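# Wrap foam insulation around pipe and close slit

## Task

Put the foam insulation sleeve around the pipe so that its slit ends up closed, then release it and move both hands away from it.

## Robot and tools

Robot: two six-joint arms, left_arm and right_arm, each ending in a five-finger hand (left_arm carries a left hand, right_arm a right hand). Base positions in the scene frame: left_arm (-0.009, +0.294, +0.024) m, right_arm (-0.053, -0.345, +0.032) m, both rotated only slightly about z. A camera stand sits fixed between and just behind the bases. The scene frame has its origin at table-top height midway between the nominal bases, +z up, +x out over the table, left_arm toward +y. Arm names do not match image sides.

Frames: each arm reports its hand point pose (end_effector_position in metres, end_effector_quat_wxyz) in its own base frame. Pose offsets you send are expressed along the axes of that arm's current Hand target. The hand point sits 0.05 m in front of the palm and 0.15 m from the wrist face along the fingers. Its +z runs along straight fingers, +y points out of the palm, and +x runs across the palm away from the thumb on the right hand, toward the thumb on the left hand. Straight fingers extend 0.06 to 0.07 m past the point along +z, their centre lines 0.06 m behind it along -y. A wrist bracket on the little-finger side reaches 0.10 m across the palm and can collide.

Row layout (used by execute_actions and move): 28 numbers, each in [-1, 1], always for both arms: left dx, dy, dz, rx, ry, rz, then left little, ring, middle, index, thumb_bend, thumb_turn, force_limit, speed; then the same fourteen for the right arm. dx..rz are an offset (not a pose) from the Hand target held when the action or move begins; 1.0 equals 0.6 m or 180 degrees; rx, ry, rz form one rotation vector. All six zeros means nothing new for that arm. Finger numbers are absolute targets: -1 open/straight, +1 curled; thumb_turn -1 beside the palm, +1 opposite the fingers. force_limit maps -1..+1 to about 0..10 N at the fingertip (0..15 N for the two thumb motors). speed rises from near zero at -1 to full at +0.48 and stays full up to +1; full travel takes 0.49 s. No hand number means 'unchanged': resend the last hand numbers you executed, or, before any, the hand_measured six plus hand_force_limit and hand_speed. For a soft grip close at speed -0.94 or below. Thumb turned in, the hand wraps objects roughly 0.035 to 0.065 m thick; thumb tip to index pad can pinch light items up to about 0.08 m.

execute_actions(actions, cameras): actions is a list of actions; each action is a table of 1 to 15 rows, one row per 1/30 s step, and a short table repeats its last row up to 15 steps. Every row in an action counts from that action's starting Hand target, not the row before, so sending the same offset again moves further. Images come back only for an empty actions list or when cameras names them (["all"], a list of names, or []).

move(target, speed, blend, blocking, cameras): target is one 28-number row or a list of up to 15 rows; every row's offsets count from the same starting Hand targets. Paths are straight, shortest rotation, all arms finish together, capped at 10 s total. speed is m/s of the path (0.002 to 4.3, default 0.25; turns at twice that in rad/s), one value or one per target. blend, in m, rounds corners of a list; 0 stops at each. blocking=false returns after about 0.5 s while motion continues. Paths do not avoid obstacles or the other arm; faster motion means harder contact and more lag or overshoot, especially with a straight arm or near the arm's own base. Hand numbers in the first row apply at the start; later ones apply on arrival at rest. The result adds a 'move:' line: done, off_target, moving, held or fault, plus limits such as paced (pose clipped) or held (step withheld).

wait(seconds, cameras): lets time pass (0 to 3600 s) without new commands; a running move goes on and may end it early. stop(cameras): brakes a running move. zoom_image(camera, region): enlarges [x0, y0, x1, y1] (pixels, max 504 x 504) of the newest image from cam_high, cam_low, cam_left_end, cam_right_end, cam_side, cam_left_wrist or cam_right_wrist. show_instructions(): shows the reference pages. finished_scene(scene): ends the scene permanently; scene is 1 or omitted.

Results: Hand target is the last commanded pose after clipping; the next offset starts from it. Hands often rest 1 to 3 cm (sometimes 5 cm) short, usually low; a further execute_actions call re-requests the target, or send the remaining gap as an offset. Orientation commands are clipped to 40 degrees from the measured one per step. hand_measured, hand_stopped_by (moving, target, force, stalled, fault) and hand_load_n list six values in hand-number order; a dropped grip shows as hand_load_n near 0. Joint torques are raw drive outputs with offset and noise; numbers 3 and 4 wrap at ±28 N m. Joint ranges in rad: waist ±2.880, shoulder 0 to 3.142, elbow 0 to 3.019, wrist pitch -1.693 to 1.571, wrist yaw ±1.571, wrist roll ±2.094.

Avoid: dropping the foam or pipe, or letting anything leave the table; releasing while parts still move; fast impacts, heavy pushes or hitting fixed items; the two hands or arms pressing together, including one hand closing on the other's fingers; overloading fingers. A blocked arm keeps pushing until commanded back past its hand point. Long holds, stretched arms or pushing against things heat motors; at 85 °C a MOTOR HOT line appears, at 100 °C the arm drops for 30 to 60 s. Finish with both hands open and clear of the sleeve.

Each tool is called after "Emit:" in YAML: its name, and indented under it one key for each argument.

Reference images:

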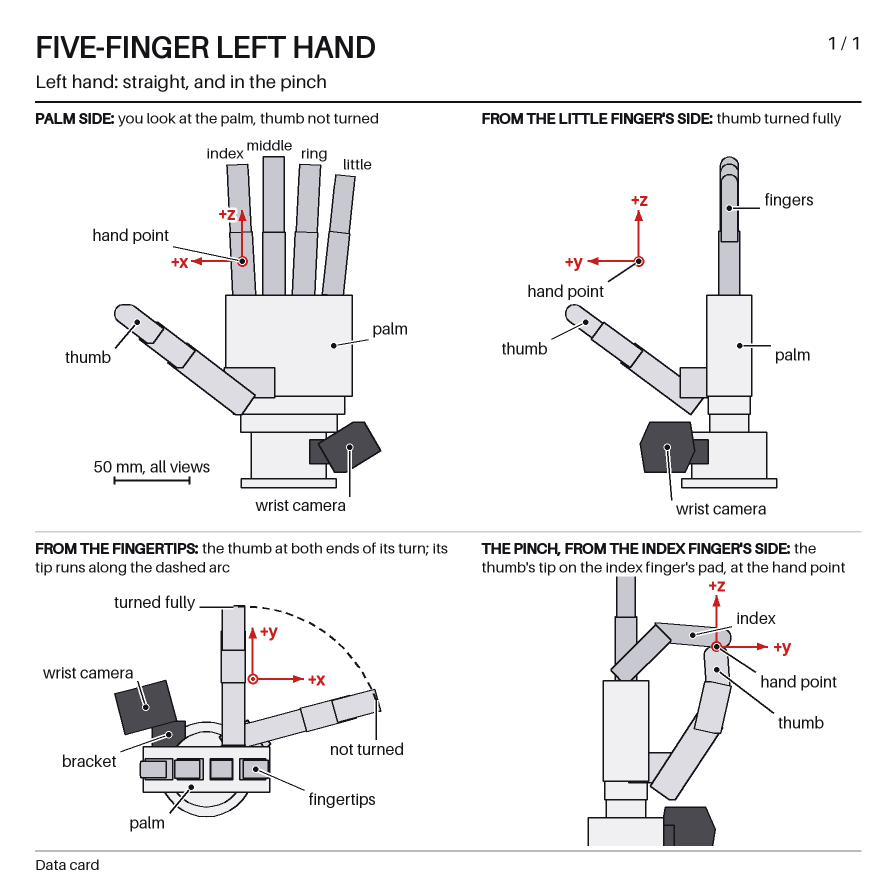

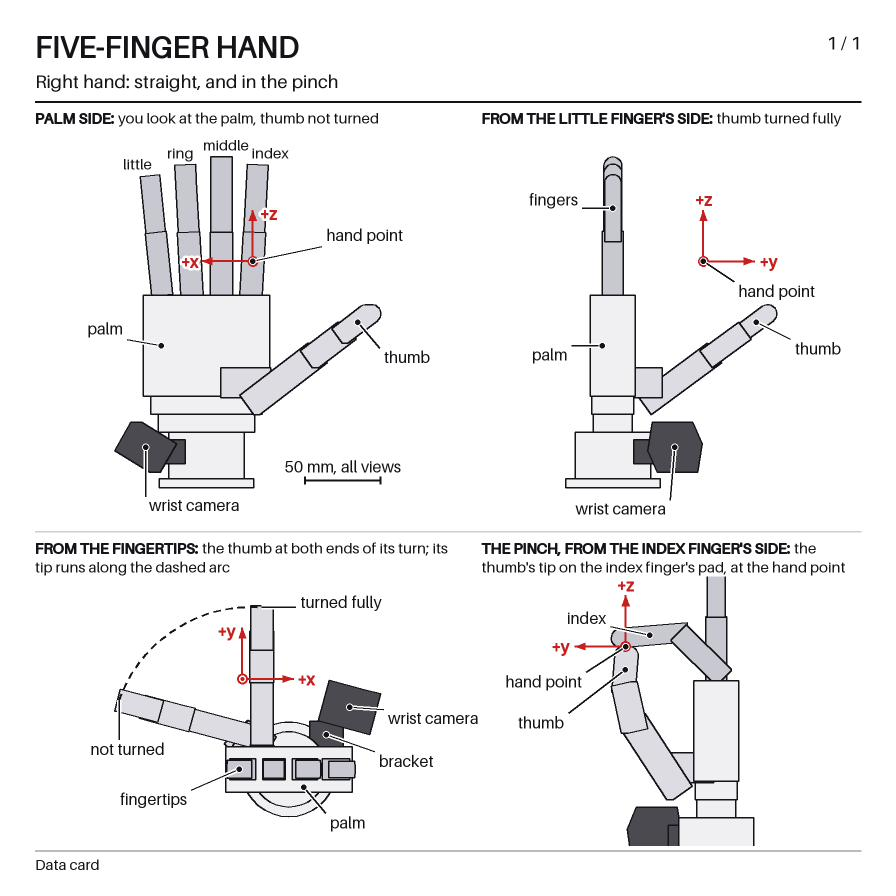

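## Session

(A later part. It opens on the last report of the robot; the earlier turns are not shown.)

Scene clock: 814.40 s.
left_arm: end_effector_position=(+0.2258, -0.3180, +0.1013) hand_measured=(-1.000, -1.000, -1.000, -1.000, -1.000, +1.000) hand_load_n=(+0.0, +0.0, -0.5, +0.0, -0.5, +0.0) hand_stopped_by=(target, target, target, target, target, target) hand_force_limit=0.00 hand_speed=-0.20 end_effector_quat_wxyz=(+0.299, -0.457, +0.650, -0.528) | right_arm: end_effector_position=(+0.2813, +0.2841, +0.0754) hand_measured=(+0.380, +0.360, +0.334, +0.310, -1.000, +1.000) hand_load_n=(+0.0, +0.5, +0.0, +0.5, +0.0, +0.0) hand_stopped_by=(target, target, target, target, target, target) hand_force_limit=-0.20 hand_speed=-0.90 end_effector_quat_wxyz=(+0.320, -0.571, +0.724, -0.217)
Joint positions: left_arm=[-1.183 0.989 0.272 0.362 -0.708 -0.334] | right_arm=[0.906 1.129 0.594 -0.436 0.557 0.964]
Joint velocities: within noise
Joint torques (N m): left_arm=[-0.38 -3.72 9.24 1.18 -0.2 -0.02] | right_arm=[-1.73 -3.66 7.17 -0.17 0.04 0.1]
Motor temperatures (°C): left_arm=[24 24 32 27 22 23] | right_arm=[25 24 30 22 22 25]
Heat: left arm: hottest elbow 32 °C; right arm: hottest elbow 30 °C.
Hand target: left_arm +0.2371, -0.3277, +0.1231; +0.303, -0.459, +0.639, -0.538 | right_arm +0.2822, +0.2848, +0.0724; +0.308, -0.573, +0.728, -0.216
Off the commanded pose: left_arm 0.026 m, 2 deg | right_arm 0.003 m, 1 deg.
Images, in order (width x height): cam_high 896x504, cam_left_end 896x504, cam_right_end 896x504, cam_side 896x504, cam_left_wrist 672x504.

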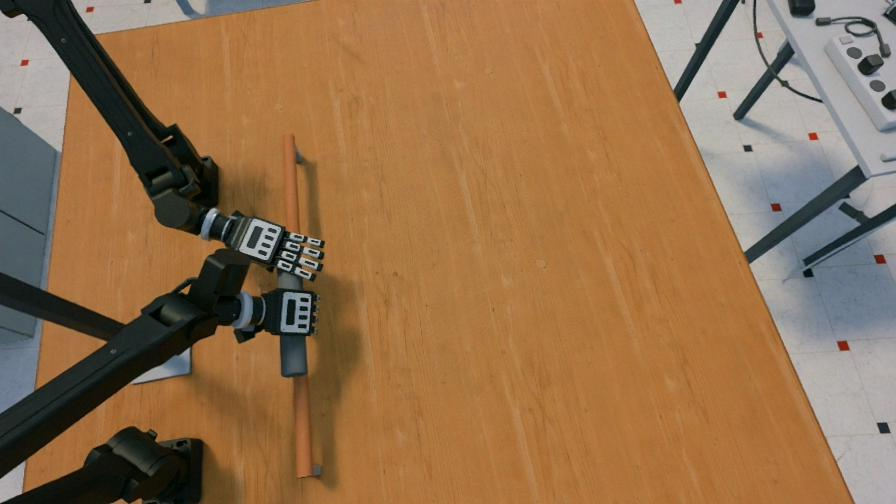

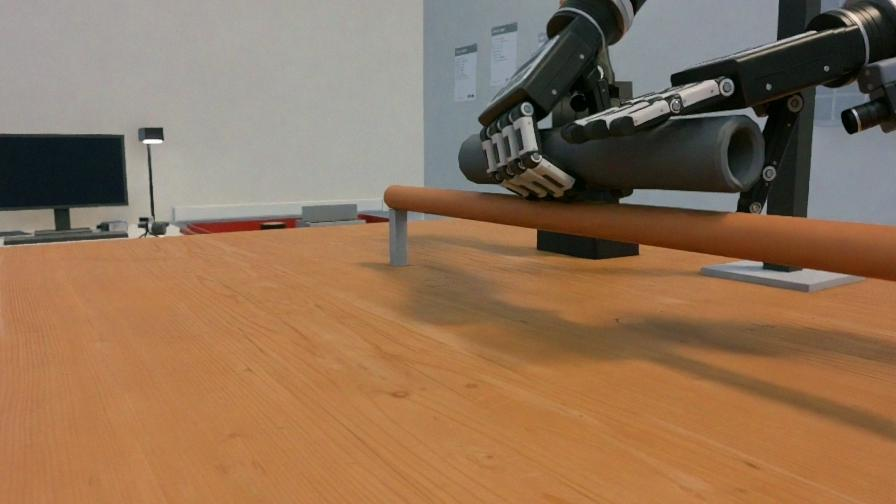

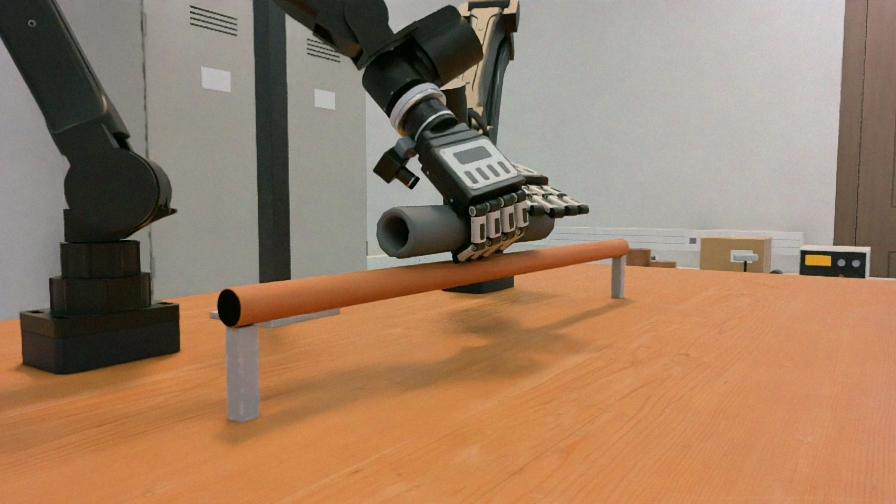

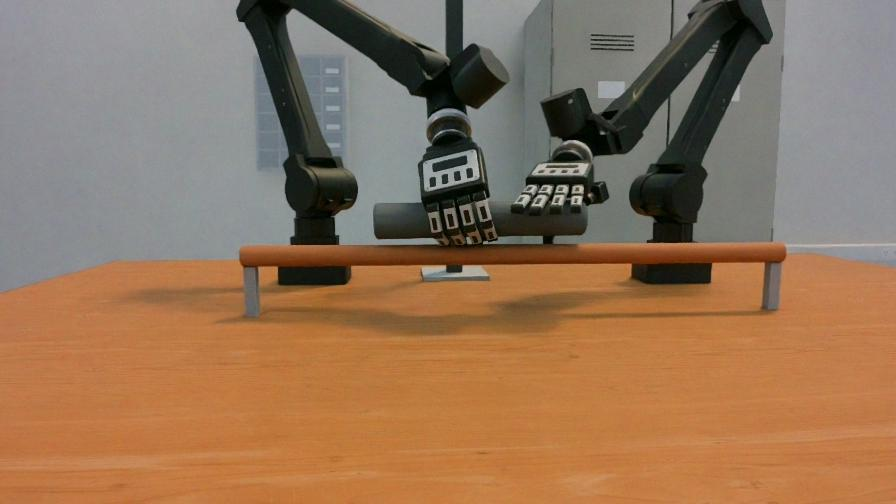

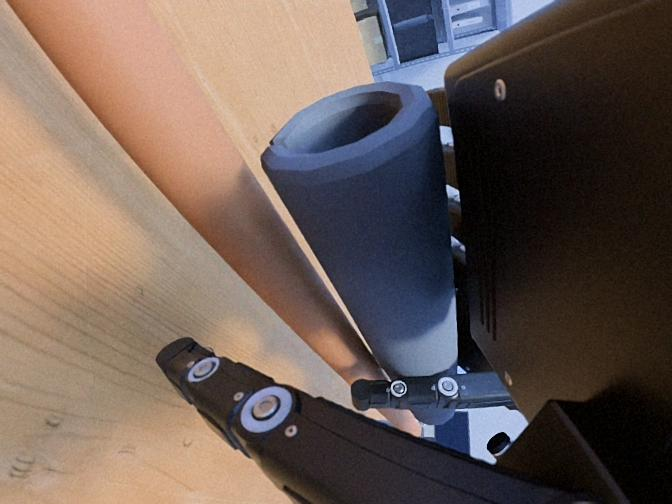

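Emit:
move:
  target: [-0.0031,0.0722,0.0069,0,0,0,-1,-1,-1,-1,-1,1,0,-0.2,0,0,0,0,0,0,0.38,0.36,0.335,0.31,-1,1,-0.2,-0.9]
  speed: 0.05
  cameras: ["cam_high","cam_side","cam_left_end","cam_right_end","cam_left_wrist"]

Scene clock: 816.07 s.
left_arm: end_effector_position=(+0.2347, -0.3288, +0.0897) hand_measured=(-1.000, -1.000, -1.000, -1.000, -1.000, +1.000) hand_load_n=(+0.0, +0.0, +0.0, +0.0, +0.0, +0.0) hand_stopped_by=(target, target, target, target, target, target) hand_force_limit=0.00 hand_speed=-0.20 end_effector_quat_wxyz=(+0.304, -0.464, +0.631, -0.543) | right_arm: end_effector_position=(+0.2815, +0.2840, +0.0748) hand_measured=(+0.380, +0.360, +0.334, +0.310, -1.000, +1.000) hand_load_n=(+0.0, +0.0, +0.0, +2.5, +0.0, +0.0) hand_stopped_by=(target, target, target, target, target, target) hand_force_limit=-0.20 hand_speed=-0.90 end_effector_quat_wxyz=(+0.319, -0.571, +0.724, -0.218)
Joint positions: left_arm=[-1.183 1.128 0.26 0.56 -0.732 -0.334] | right_arm=[0.906 1.131 0.594 -0.436 0.558 0.965]
Joint torques (N m): left_arm=[-2.26 -2.2 4.79 2.37 -0.17 -0.16] | right_arm=[-1.67 -4.13 7.13 -0.24 0.01 0.12]
Heat: left arm: hottest elbow 32 °C; right arm: hottest elbow 30 °C.
Hand target: left_arm +0.2302, -0.3277, +0.0801; +0.303, -0.459, +0.639, -0.538 | right_arm +0.2822, +0.2848, +0.0723; +0.308, -0.573, +0.728, -0.216
Off the commanded pose: left_arm 0.011 m, 1 deg | right_arm 0.003 m, 1 deg.
move: off_target (left_arm)
Images, in order (width x height): cam_high 896x504, cam_left_end 896x504, cam_right_end 896x504, cam_side 896x504, cam_left_wrist 672x504.

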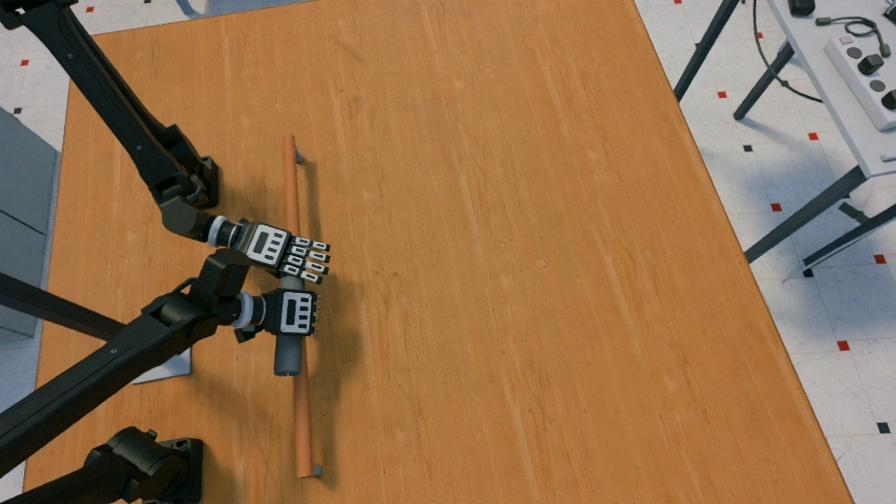

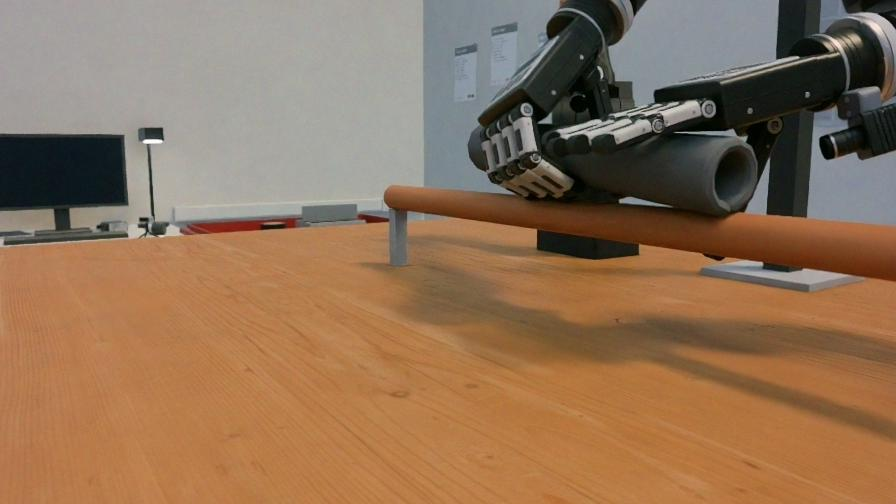

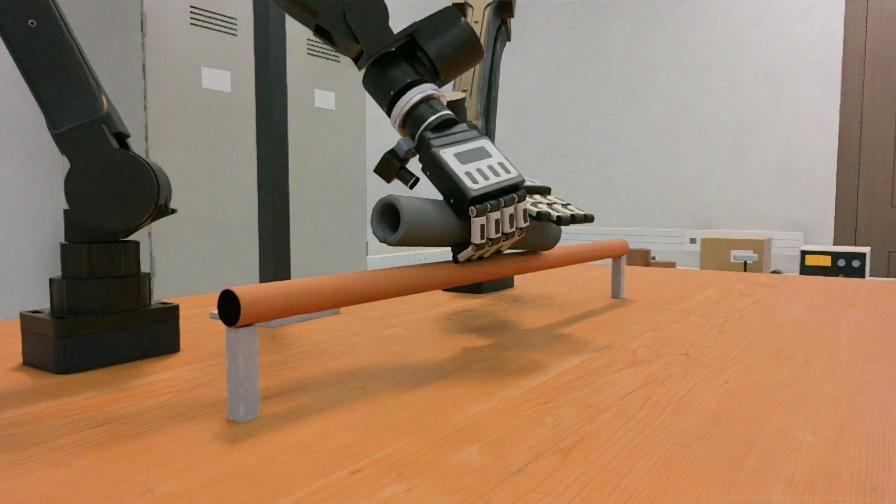

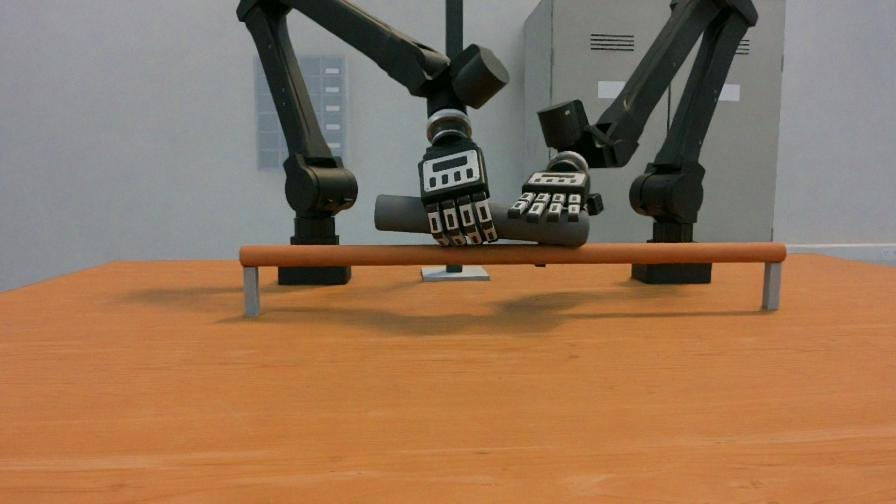

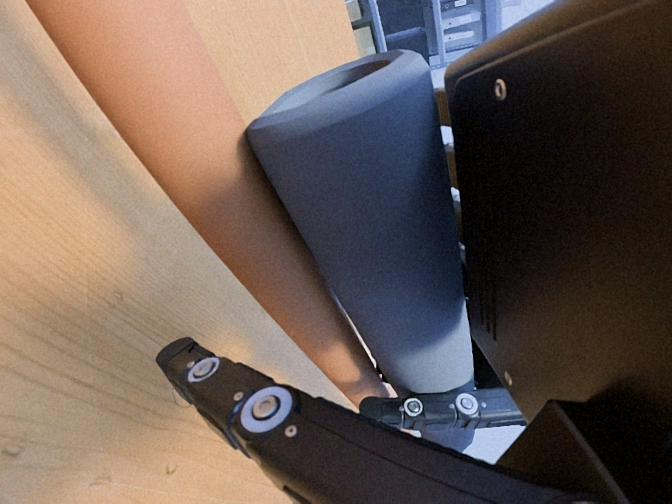

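Emit:
move:
  target: [0.0031,-0.0802,-0.0090,0,0,0,-1,-1,-1,-1,-1,1,0,-0.2,0,0,0,0,0,0,0.38,0.36,0.335,0.31,-1,1,-0.2,-0.9]
  speed: 0.06
  cameras: ["cam_high","cam_side","cam_left_end","cam_right_end"]

Emit:
zoom_image:
  camera: "cam_high"
  region: [230, 230, 370, 400]

Scene clock: 818.20 s.
left_arm: end_effector_position=(+0.2265, -0.3178, +0.1067) hand_measured=(-1.000, -1.000, -1.000, -1.000, -1.000, +1.000) hand_load_n=(+0.0, +0.0, +0.0, +0.0, +0.0, +0.0) hand_stopped_by=(target, target, target, target, target, target) hand_force_limit=0.00 hand_speed=-0.20 end_effector_quat_wxyz=(+0.299, -0.457, +0.650, -0.528) | right_arm: end_effector_position=(+0.2816, +0.2840, +0.0748) hand_measured=(+0.380, +0.360, +0.334, +0.310, -1.000, +1.000) hand_load_n=(+0.0, +0.0, +0.0, +1.0, +0.0, +0.0) hand_stopped_by=(target, target, target, target, target, target) hand_force_limit=-0.20 hand_speed=-0.90 end_effector_quat_wxyz=(+0.319, -0.571, +0.724, -0.218)
Joint positions: left_arm=[-1.181 0.97 0.28 0.337 -0.707 -0.332] | right_arm=[0.906 1.131 0.594 -0.436 0.558 0.965]
Joint torques (N m): left_arm=[-0.62 -3.31 9.33 1.25 -0.21 -0.07] | right_arm=[-1.67 -4.37 7.21 -0.09 0.01 0.12]
Heat: left arm: hottest elbow 32 °C; right arm: hottest elbow 30 °C.
Hand target: left_arm +0.2372, -0.3272, +0.1281; +0.303, -0.459, +0.639, -0.538 | right_arm +0.2822, +0.2848, +0.0723; +0.308, -0.573, +0.728, -0.216
Off the commanded pose: left_arm 0.026 m, 2 deg | right_arm 0.003 m, 1 deg.
move: off_target (left_arm)
Images, in order (width x height): cam_high 896x504, cam_left_end 896x504, cam_right_end 896x504, cam_side 896x504.

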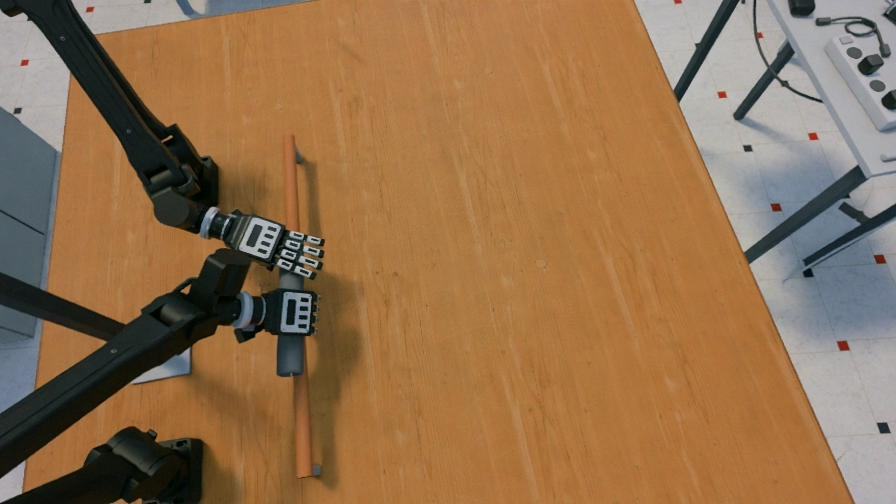

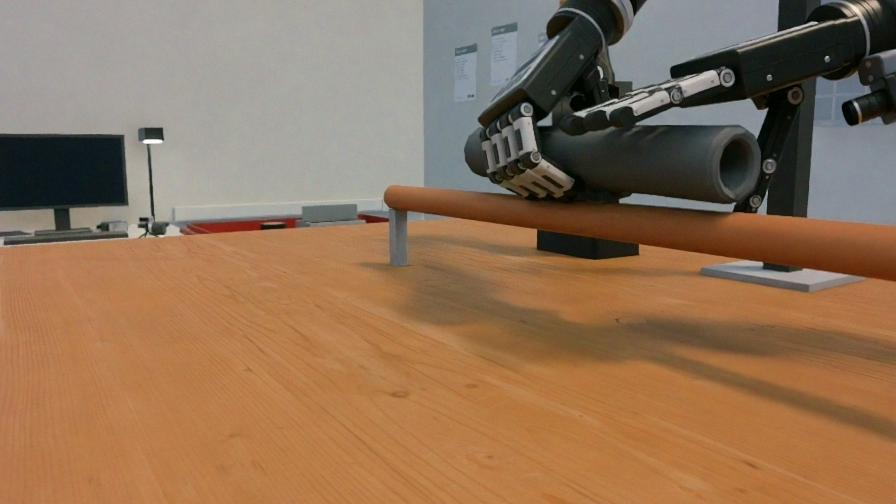

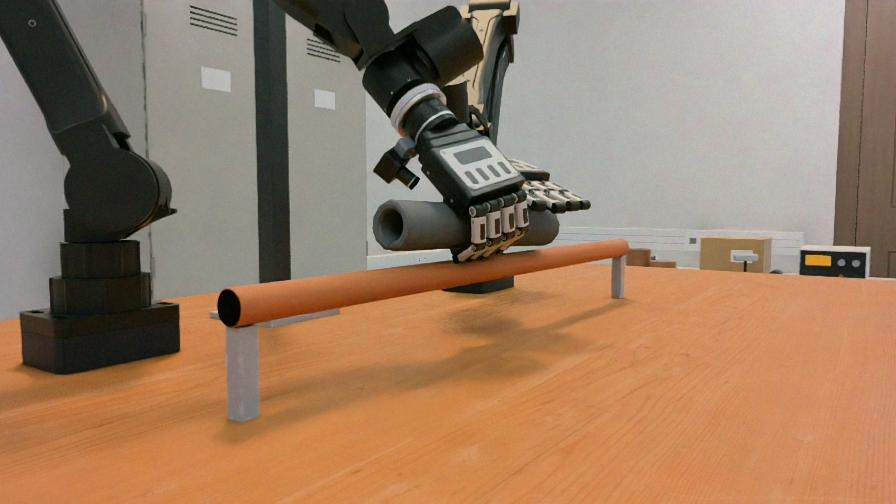

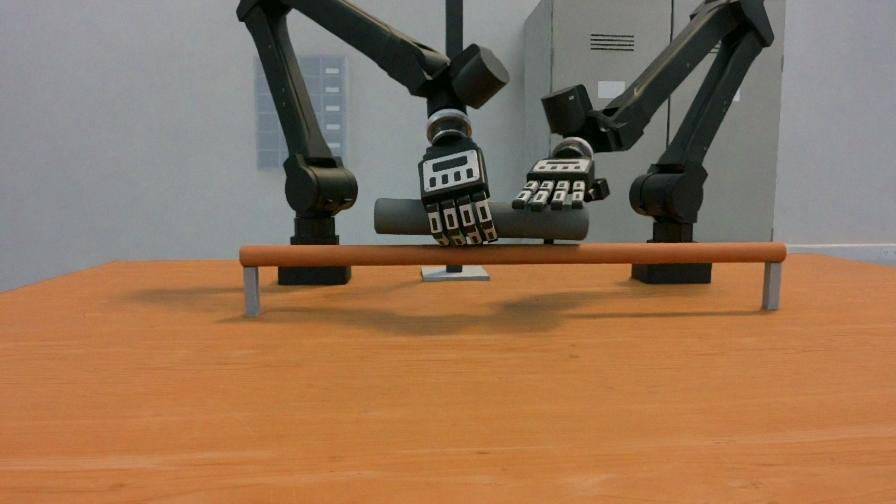

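Scaled by 2.965.

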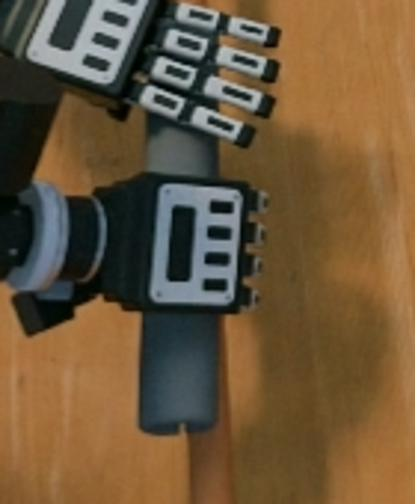

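Emit:
move:
  target: [-0.0402,-0.0483,-0.0324,0,0,0,-1,-1,-1,-1,-1,1,0,-0.2,0,0,0,0,0,0,0.38,0.36,0.335,0.31,-1,1,-0.2,-0.9]
  speed: 0.1

Emit:
move:
  target: [0,0,0,0,0,0,-1,-1,-1,-1,-1,1,0,-0.2,-0.0040,-0.0133,-0.0143,0.0029,0.0182,-0.0448,0.38,0.36,0.335,0.31,-1,1,-0.2,-0.9]
  speed: 0.06
  cameras: ["cam_high","cam_side","cam_left_end","cam_right_end","cam_left_wrist"]

Emit:
zoom_image:
  camera: "cam_high"
  region: [230, 230, 370, 400]

Emit:
zoom_image:
  camera: "cam_side"
  region: [340, 130, 620, 280]

Scene clock: 820.23 s.
left_arm: end_effector_position=(+0.2266, -0.2901, +0.1320) hand_measured=(-1.000, -1.000, -1.000, -1.000, -1.000, +1.000) hand_load_n=(+0.0, +0.0, +0.0, +0.0, +0.0, +0.0) hand_stopped_by=(target, target, target, target, target, target) hand_force_limit=0.00 hand_speed=-0.20 end_effector_quat_wxyz=(+0.299, -0.458, +0.651, -0.526) | right_arm: end_effector_position=(+0.2816, +0.2840, +0.0748) hand_measured=(+0.380, +0.360, +0.334, +0.310, -1.000, +1.000) hand_load_n=(+0.0, +0.0, +0.0, +1.0, +0.0, +0.0) hand_stopped_by=(target, target, target, target, target, target) hand_force_limit=-0.20 hand_speed=-0.90 end_effector_quat_wxyz=(+0.319, -0.571, +0.724, -0.218)
Joint positions: left_arm=[-1.126 0.763 0.28 0.139 -0.655 -0.311] | right_arm=[0.906 1.131 0.594 -0.436 0.558 0.965]
Joint torques (N m): left_arm=[-0.5 -2.14 10.51 1.28 -0.18 -0.05] | right_arm=[-1.67 -4.54 7.21 -0.13 0 0.11]
Heat: left arm: hottest elbow 32 °C; right arm: hottest elbow 30 °C.
Hand target: left_arm +0.2372, -0.2972, +0.1581; +0.303, -0.459, +0.639, -0.538 | right_arm +0.2822, +0.2848, +0.0723; +0.308, -0.573, +0.728, -0.216
Off the commanded pose: left_arm 0.029 m, 2 deg | right_arm 0.003 m, 1 deg.
move: off_target (left_arm)

Scene clock: 822.03 s.
left_arm: end_effector_position=(+0.2266, -0.2901, +0.1321) hand_measured=(-1.000, -1.000, -1.000, -1.000, -1.000, +1.000) hand_load_n=(+0.0, +0.0, +0.0, -0.5, +0.0, +0.0) hand_stopped_by=(target, target, target, target, target, target) hand_force_limit=0.00 hand_speed=-0.20 end_effector_quat_wxyz=(+0.299, -0.458, +0.651, -0.526) | right_arm: end_effector_position=(+0.2783, +0.2722, +0.0738) hand_measured=(+0.380, +0.360, +0.334, +0.310, -1.000, +1.000) hand_load_n=(+0.0, +0.0, +0.0, +0.5, +0.0, -0.5) hand_stopped_by=(target, target, target, target, target, target) hand_force_limit=-0.20 hand_speed=-0.90 end_effector_quat_wxyz=(+0.268, -0.609, +0.701, -0.257)
Joint positions: left_arm=[-1.126 0.763 0.28 0.138 -0.655 -0.311] | right_arm=[0.919 1.164 0.655 -0.568 0.604 0.902]
Joint torques (N m): left_arm=[-0.5 -2.02 10.51 1.21 -0.19 -0.06] | right_arm=[-0.15 -5.19 8.43 0.09 0.46 -0.09]
Heat: left arm: hottest elbow 32 °C; right arm: hottest elbow 30 °C.
Hand target: left_arm +0.2373, -0.2972, +0.1582; +0.303, -0.459, +0.639, -0.538 | right_arm +0.2823, +0.2848, +0.0843; +0.273, -0.615, +0.693, -0.257
Off the commanded pose: left_arm 0.029 m, 2 deg | right_arm 0.017 m, 1 deg.
move: off_target (right_arm)
Images, in order (width x height): cam_high 896x504, cam_left_end 896x504, cam_right_end 896x504, cam_side 896x504, cam_left_wrist 672x504.

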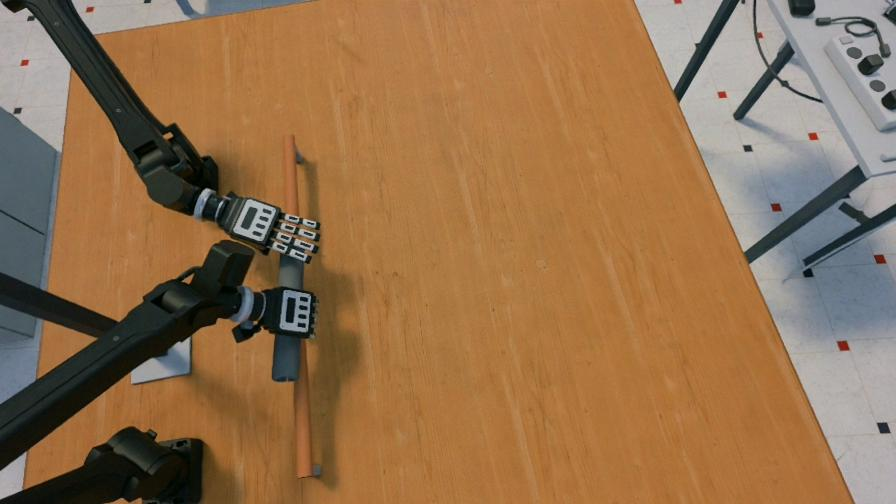

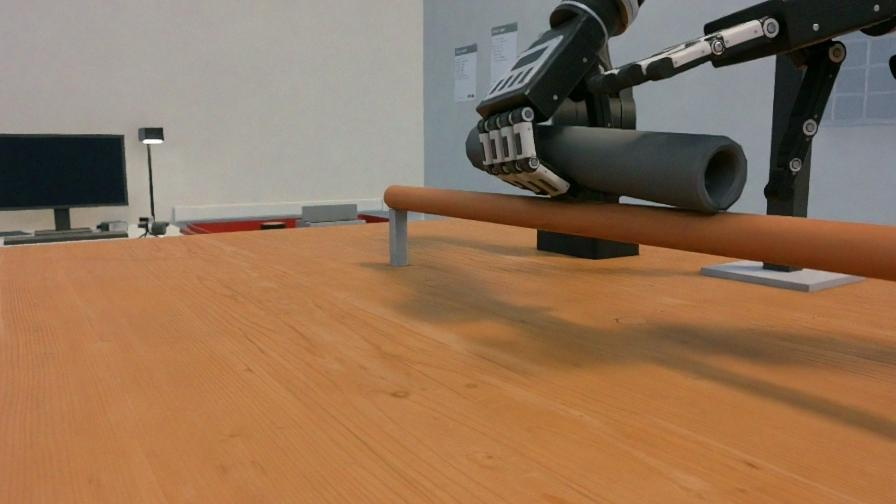

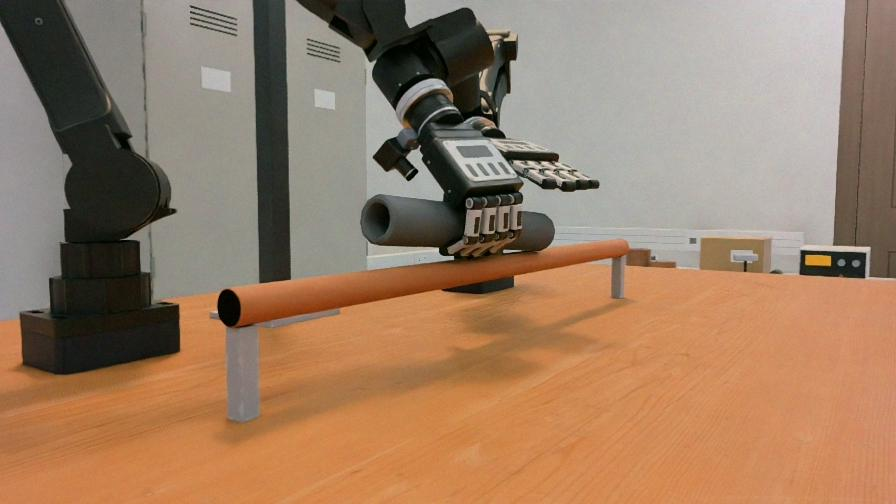

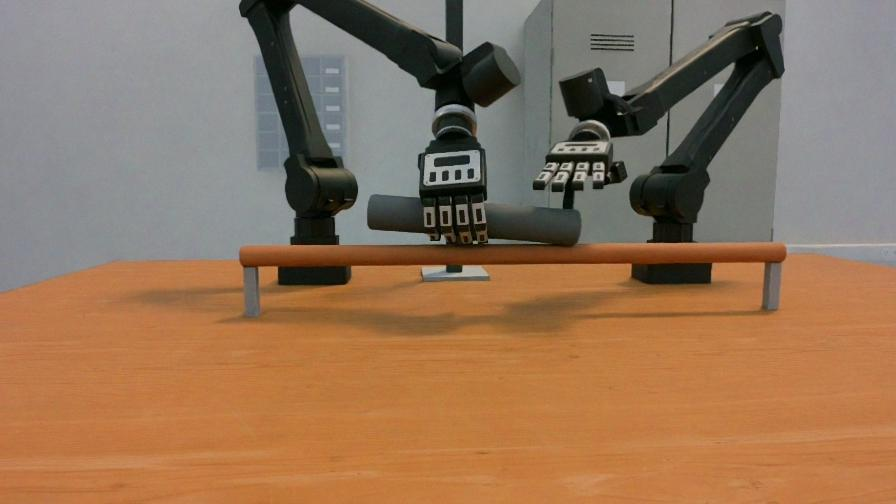

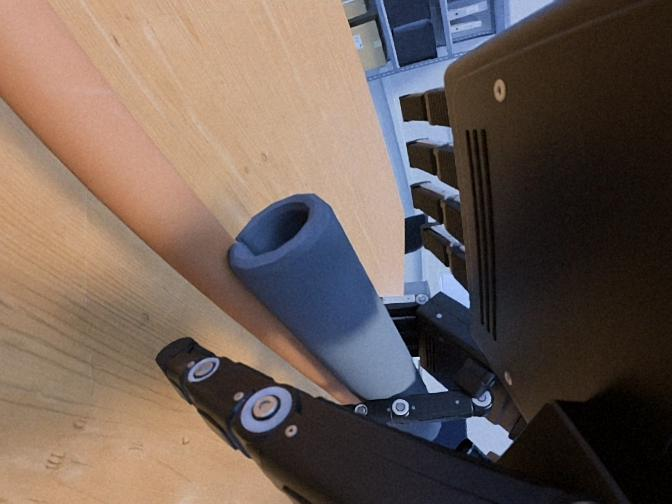

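Scaled by 2.965.

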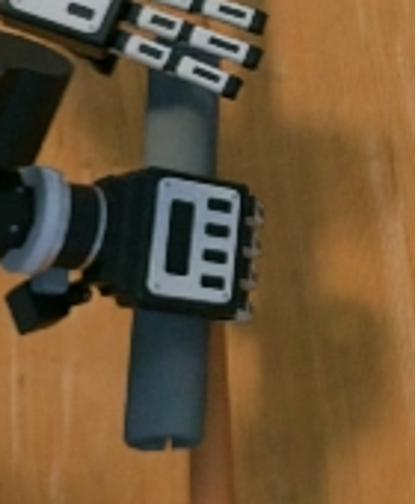

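Scaled by 1.800.

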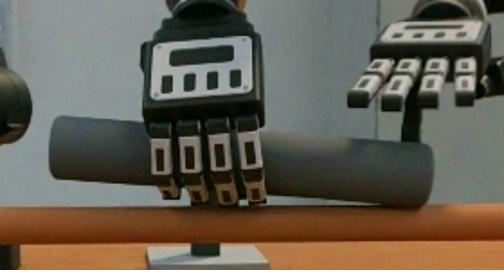

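Emit:
move:
  target: [0,0,0,0,0,0,-1,-1,-1,-1,-1,1,0,-0.2,-0.0015,-0.0161,-0.0167,-0.0021,-0.0230,-0.0239,0.38,0.36,0.335,0.31,-1,1,-0.2,-0.9]
  speed: 0.06
  cameras: ["cam_high","cam_side","cam_left_end","cam_right_end","cam_left_wrist"]

Emit:
zoom_image:
  camera: "cam_high"
  region: [230, 230, 370, 400]

Emit:
zoom_image:
  camera: "cam_side"
  region: [340, 130, 620, 280]

Emit:
zoom_image:
  camera: "cam_left_end"
  region: [640, 110, 800, 230]

Scene clock: 823.93 s.
left_arm: end_effector_position=(+0.2266, -0.2901, +0.1321) hand_measured=(-1.000, -1.000, -1.000, -1.000, -1.000, +1.000) hand_load_n=(-0.5, +0.0, +0.0, -0.5, +0.0, +0.0) hand_stopped_by=(target, target, target, target, target, target) hand_force_limit=0.00 hand_speed=-0.20 end_effector_quat_wxyz=(+0.299, -0.458, +0.651, -0.526) | right_arm: end_effector_position=(+0.2683, +0.2738, +0.0761) hand_measured=(+0.380, +0.360, +0.334, +0.310, -1.000, +1.000) hand_load_n=(+0.0, +0.5, +0.0, +0.5, +0.0, +0.0) hand_stopped_by=(target, target, target, target, target, target) hand_force_limit=-0.20 hand_speed=-0.90 end_effector_quat_wxyz=(-0.259, +0.663, -0.658, +0.245)
Joint positions: left_arm=[-1.126 0.763 0.28 0.138 -0.655 -0.311] | right_arm=[0.916 1.146 0.659 -0.568 0.542 0.763]
Joint torques (N m): left_arm=[-0.67 -1.85 10.51 1.26 -0.2 -0.05] | right_arm=[-2.2 -7.18 8.16 1.24 0.22 0]
Heat: left arm: hottest elbow 32 °C; right arm: hottest elbow 30 °C.
Hand target: left_arm +0.2373, -0.2972, +0.1582; +0.303, -0.459, +0.639, -0.538 | right_arm +0.2822, +0.2849, +0.0983; -0.286, +0.651, -0.660, +0.243
Off the commanded pose: left_arm 0.029 m, 2 deg | right_arm 0.028 m, 3 deg.
move: off_target (right_arm)
Images, in order (width x height): cam_high 896x504, cam_left_end 896x504, cam_right_end 896x504, cam_side 896x504, cam_left_wrist 672x504.

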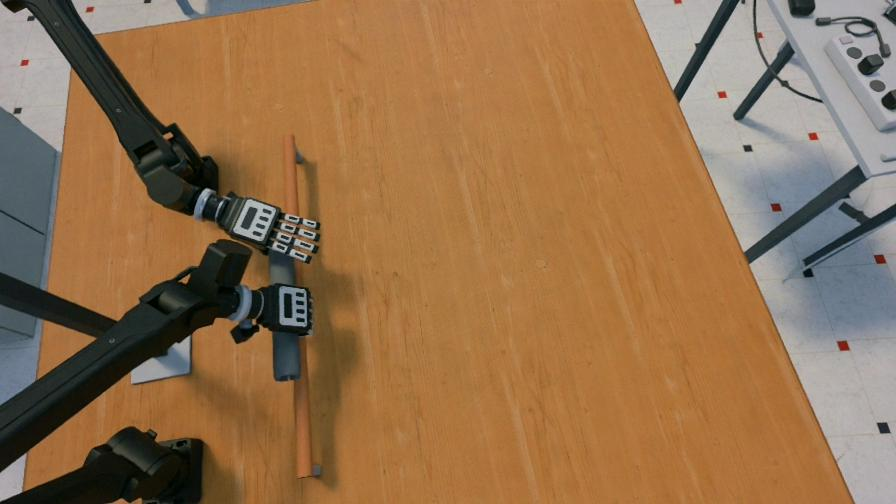

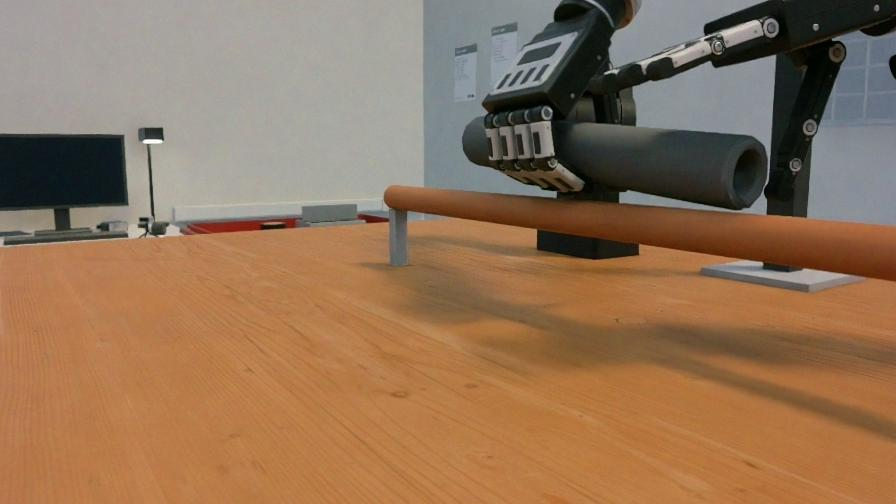

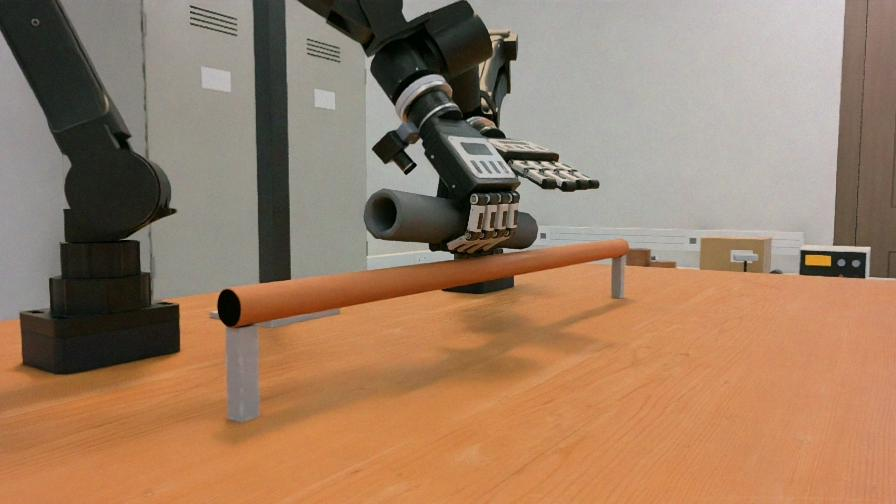

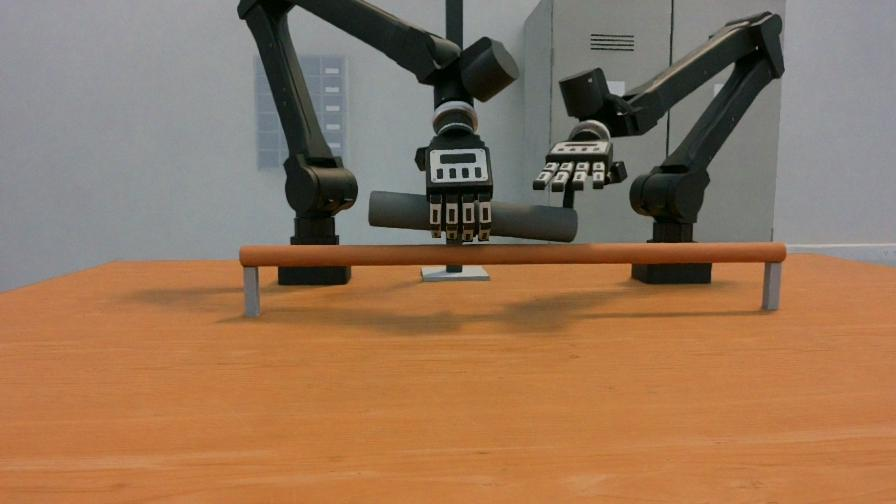

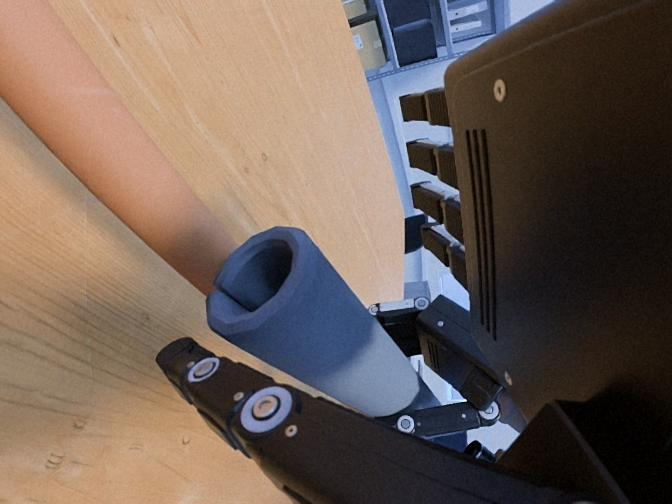

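Scaled by 2.965.

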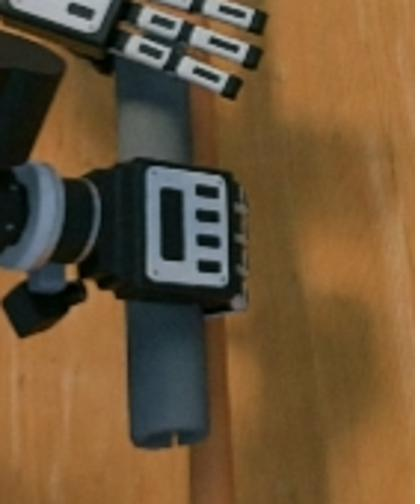

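Scaled by 1.800.

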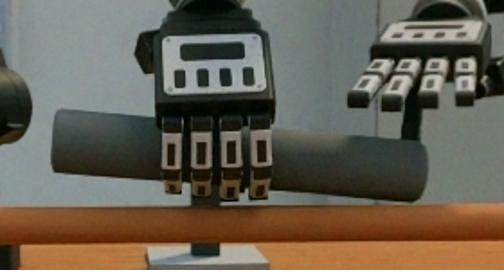

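Scaled by 3.150.

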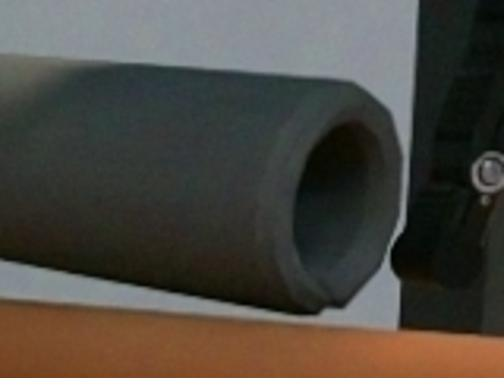

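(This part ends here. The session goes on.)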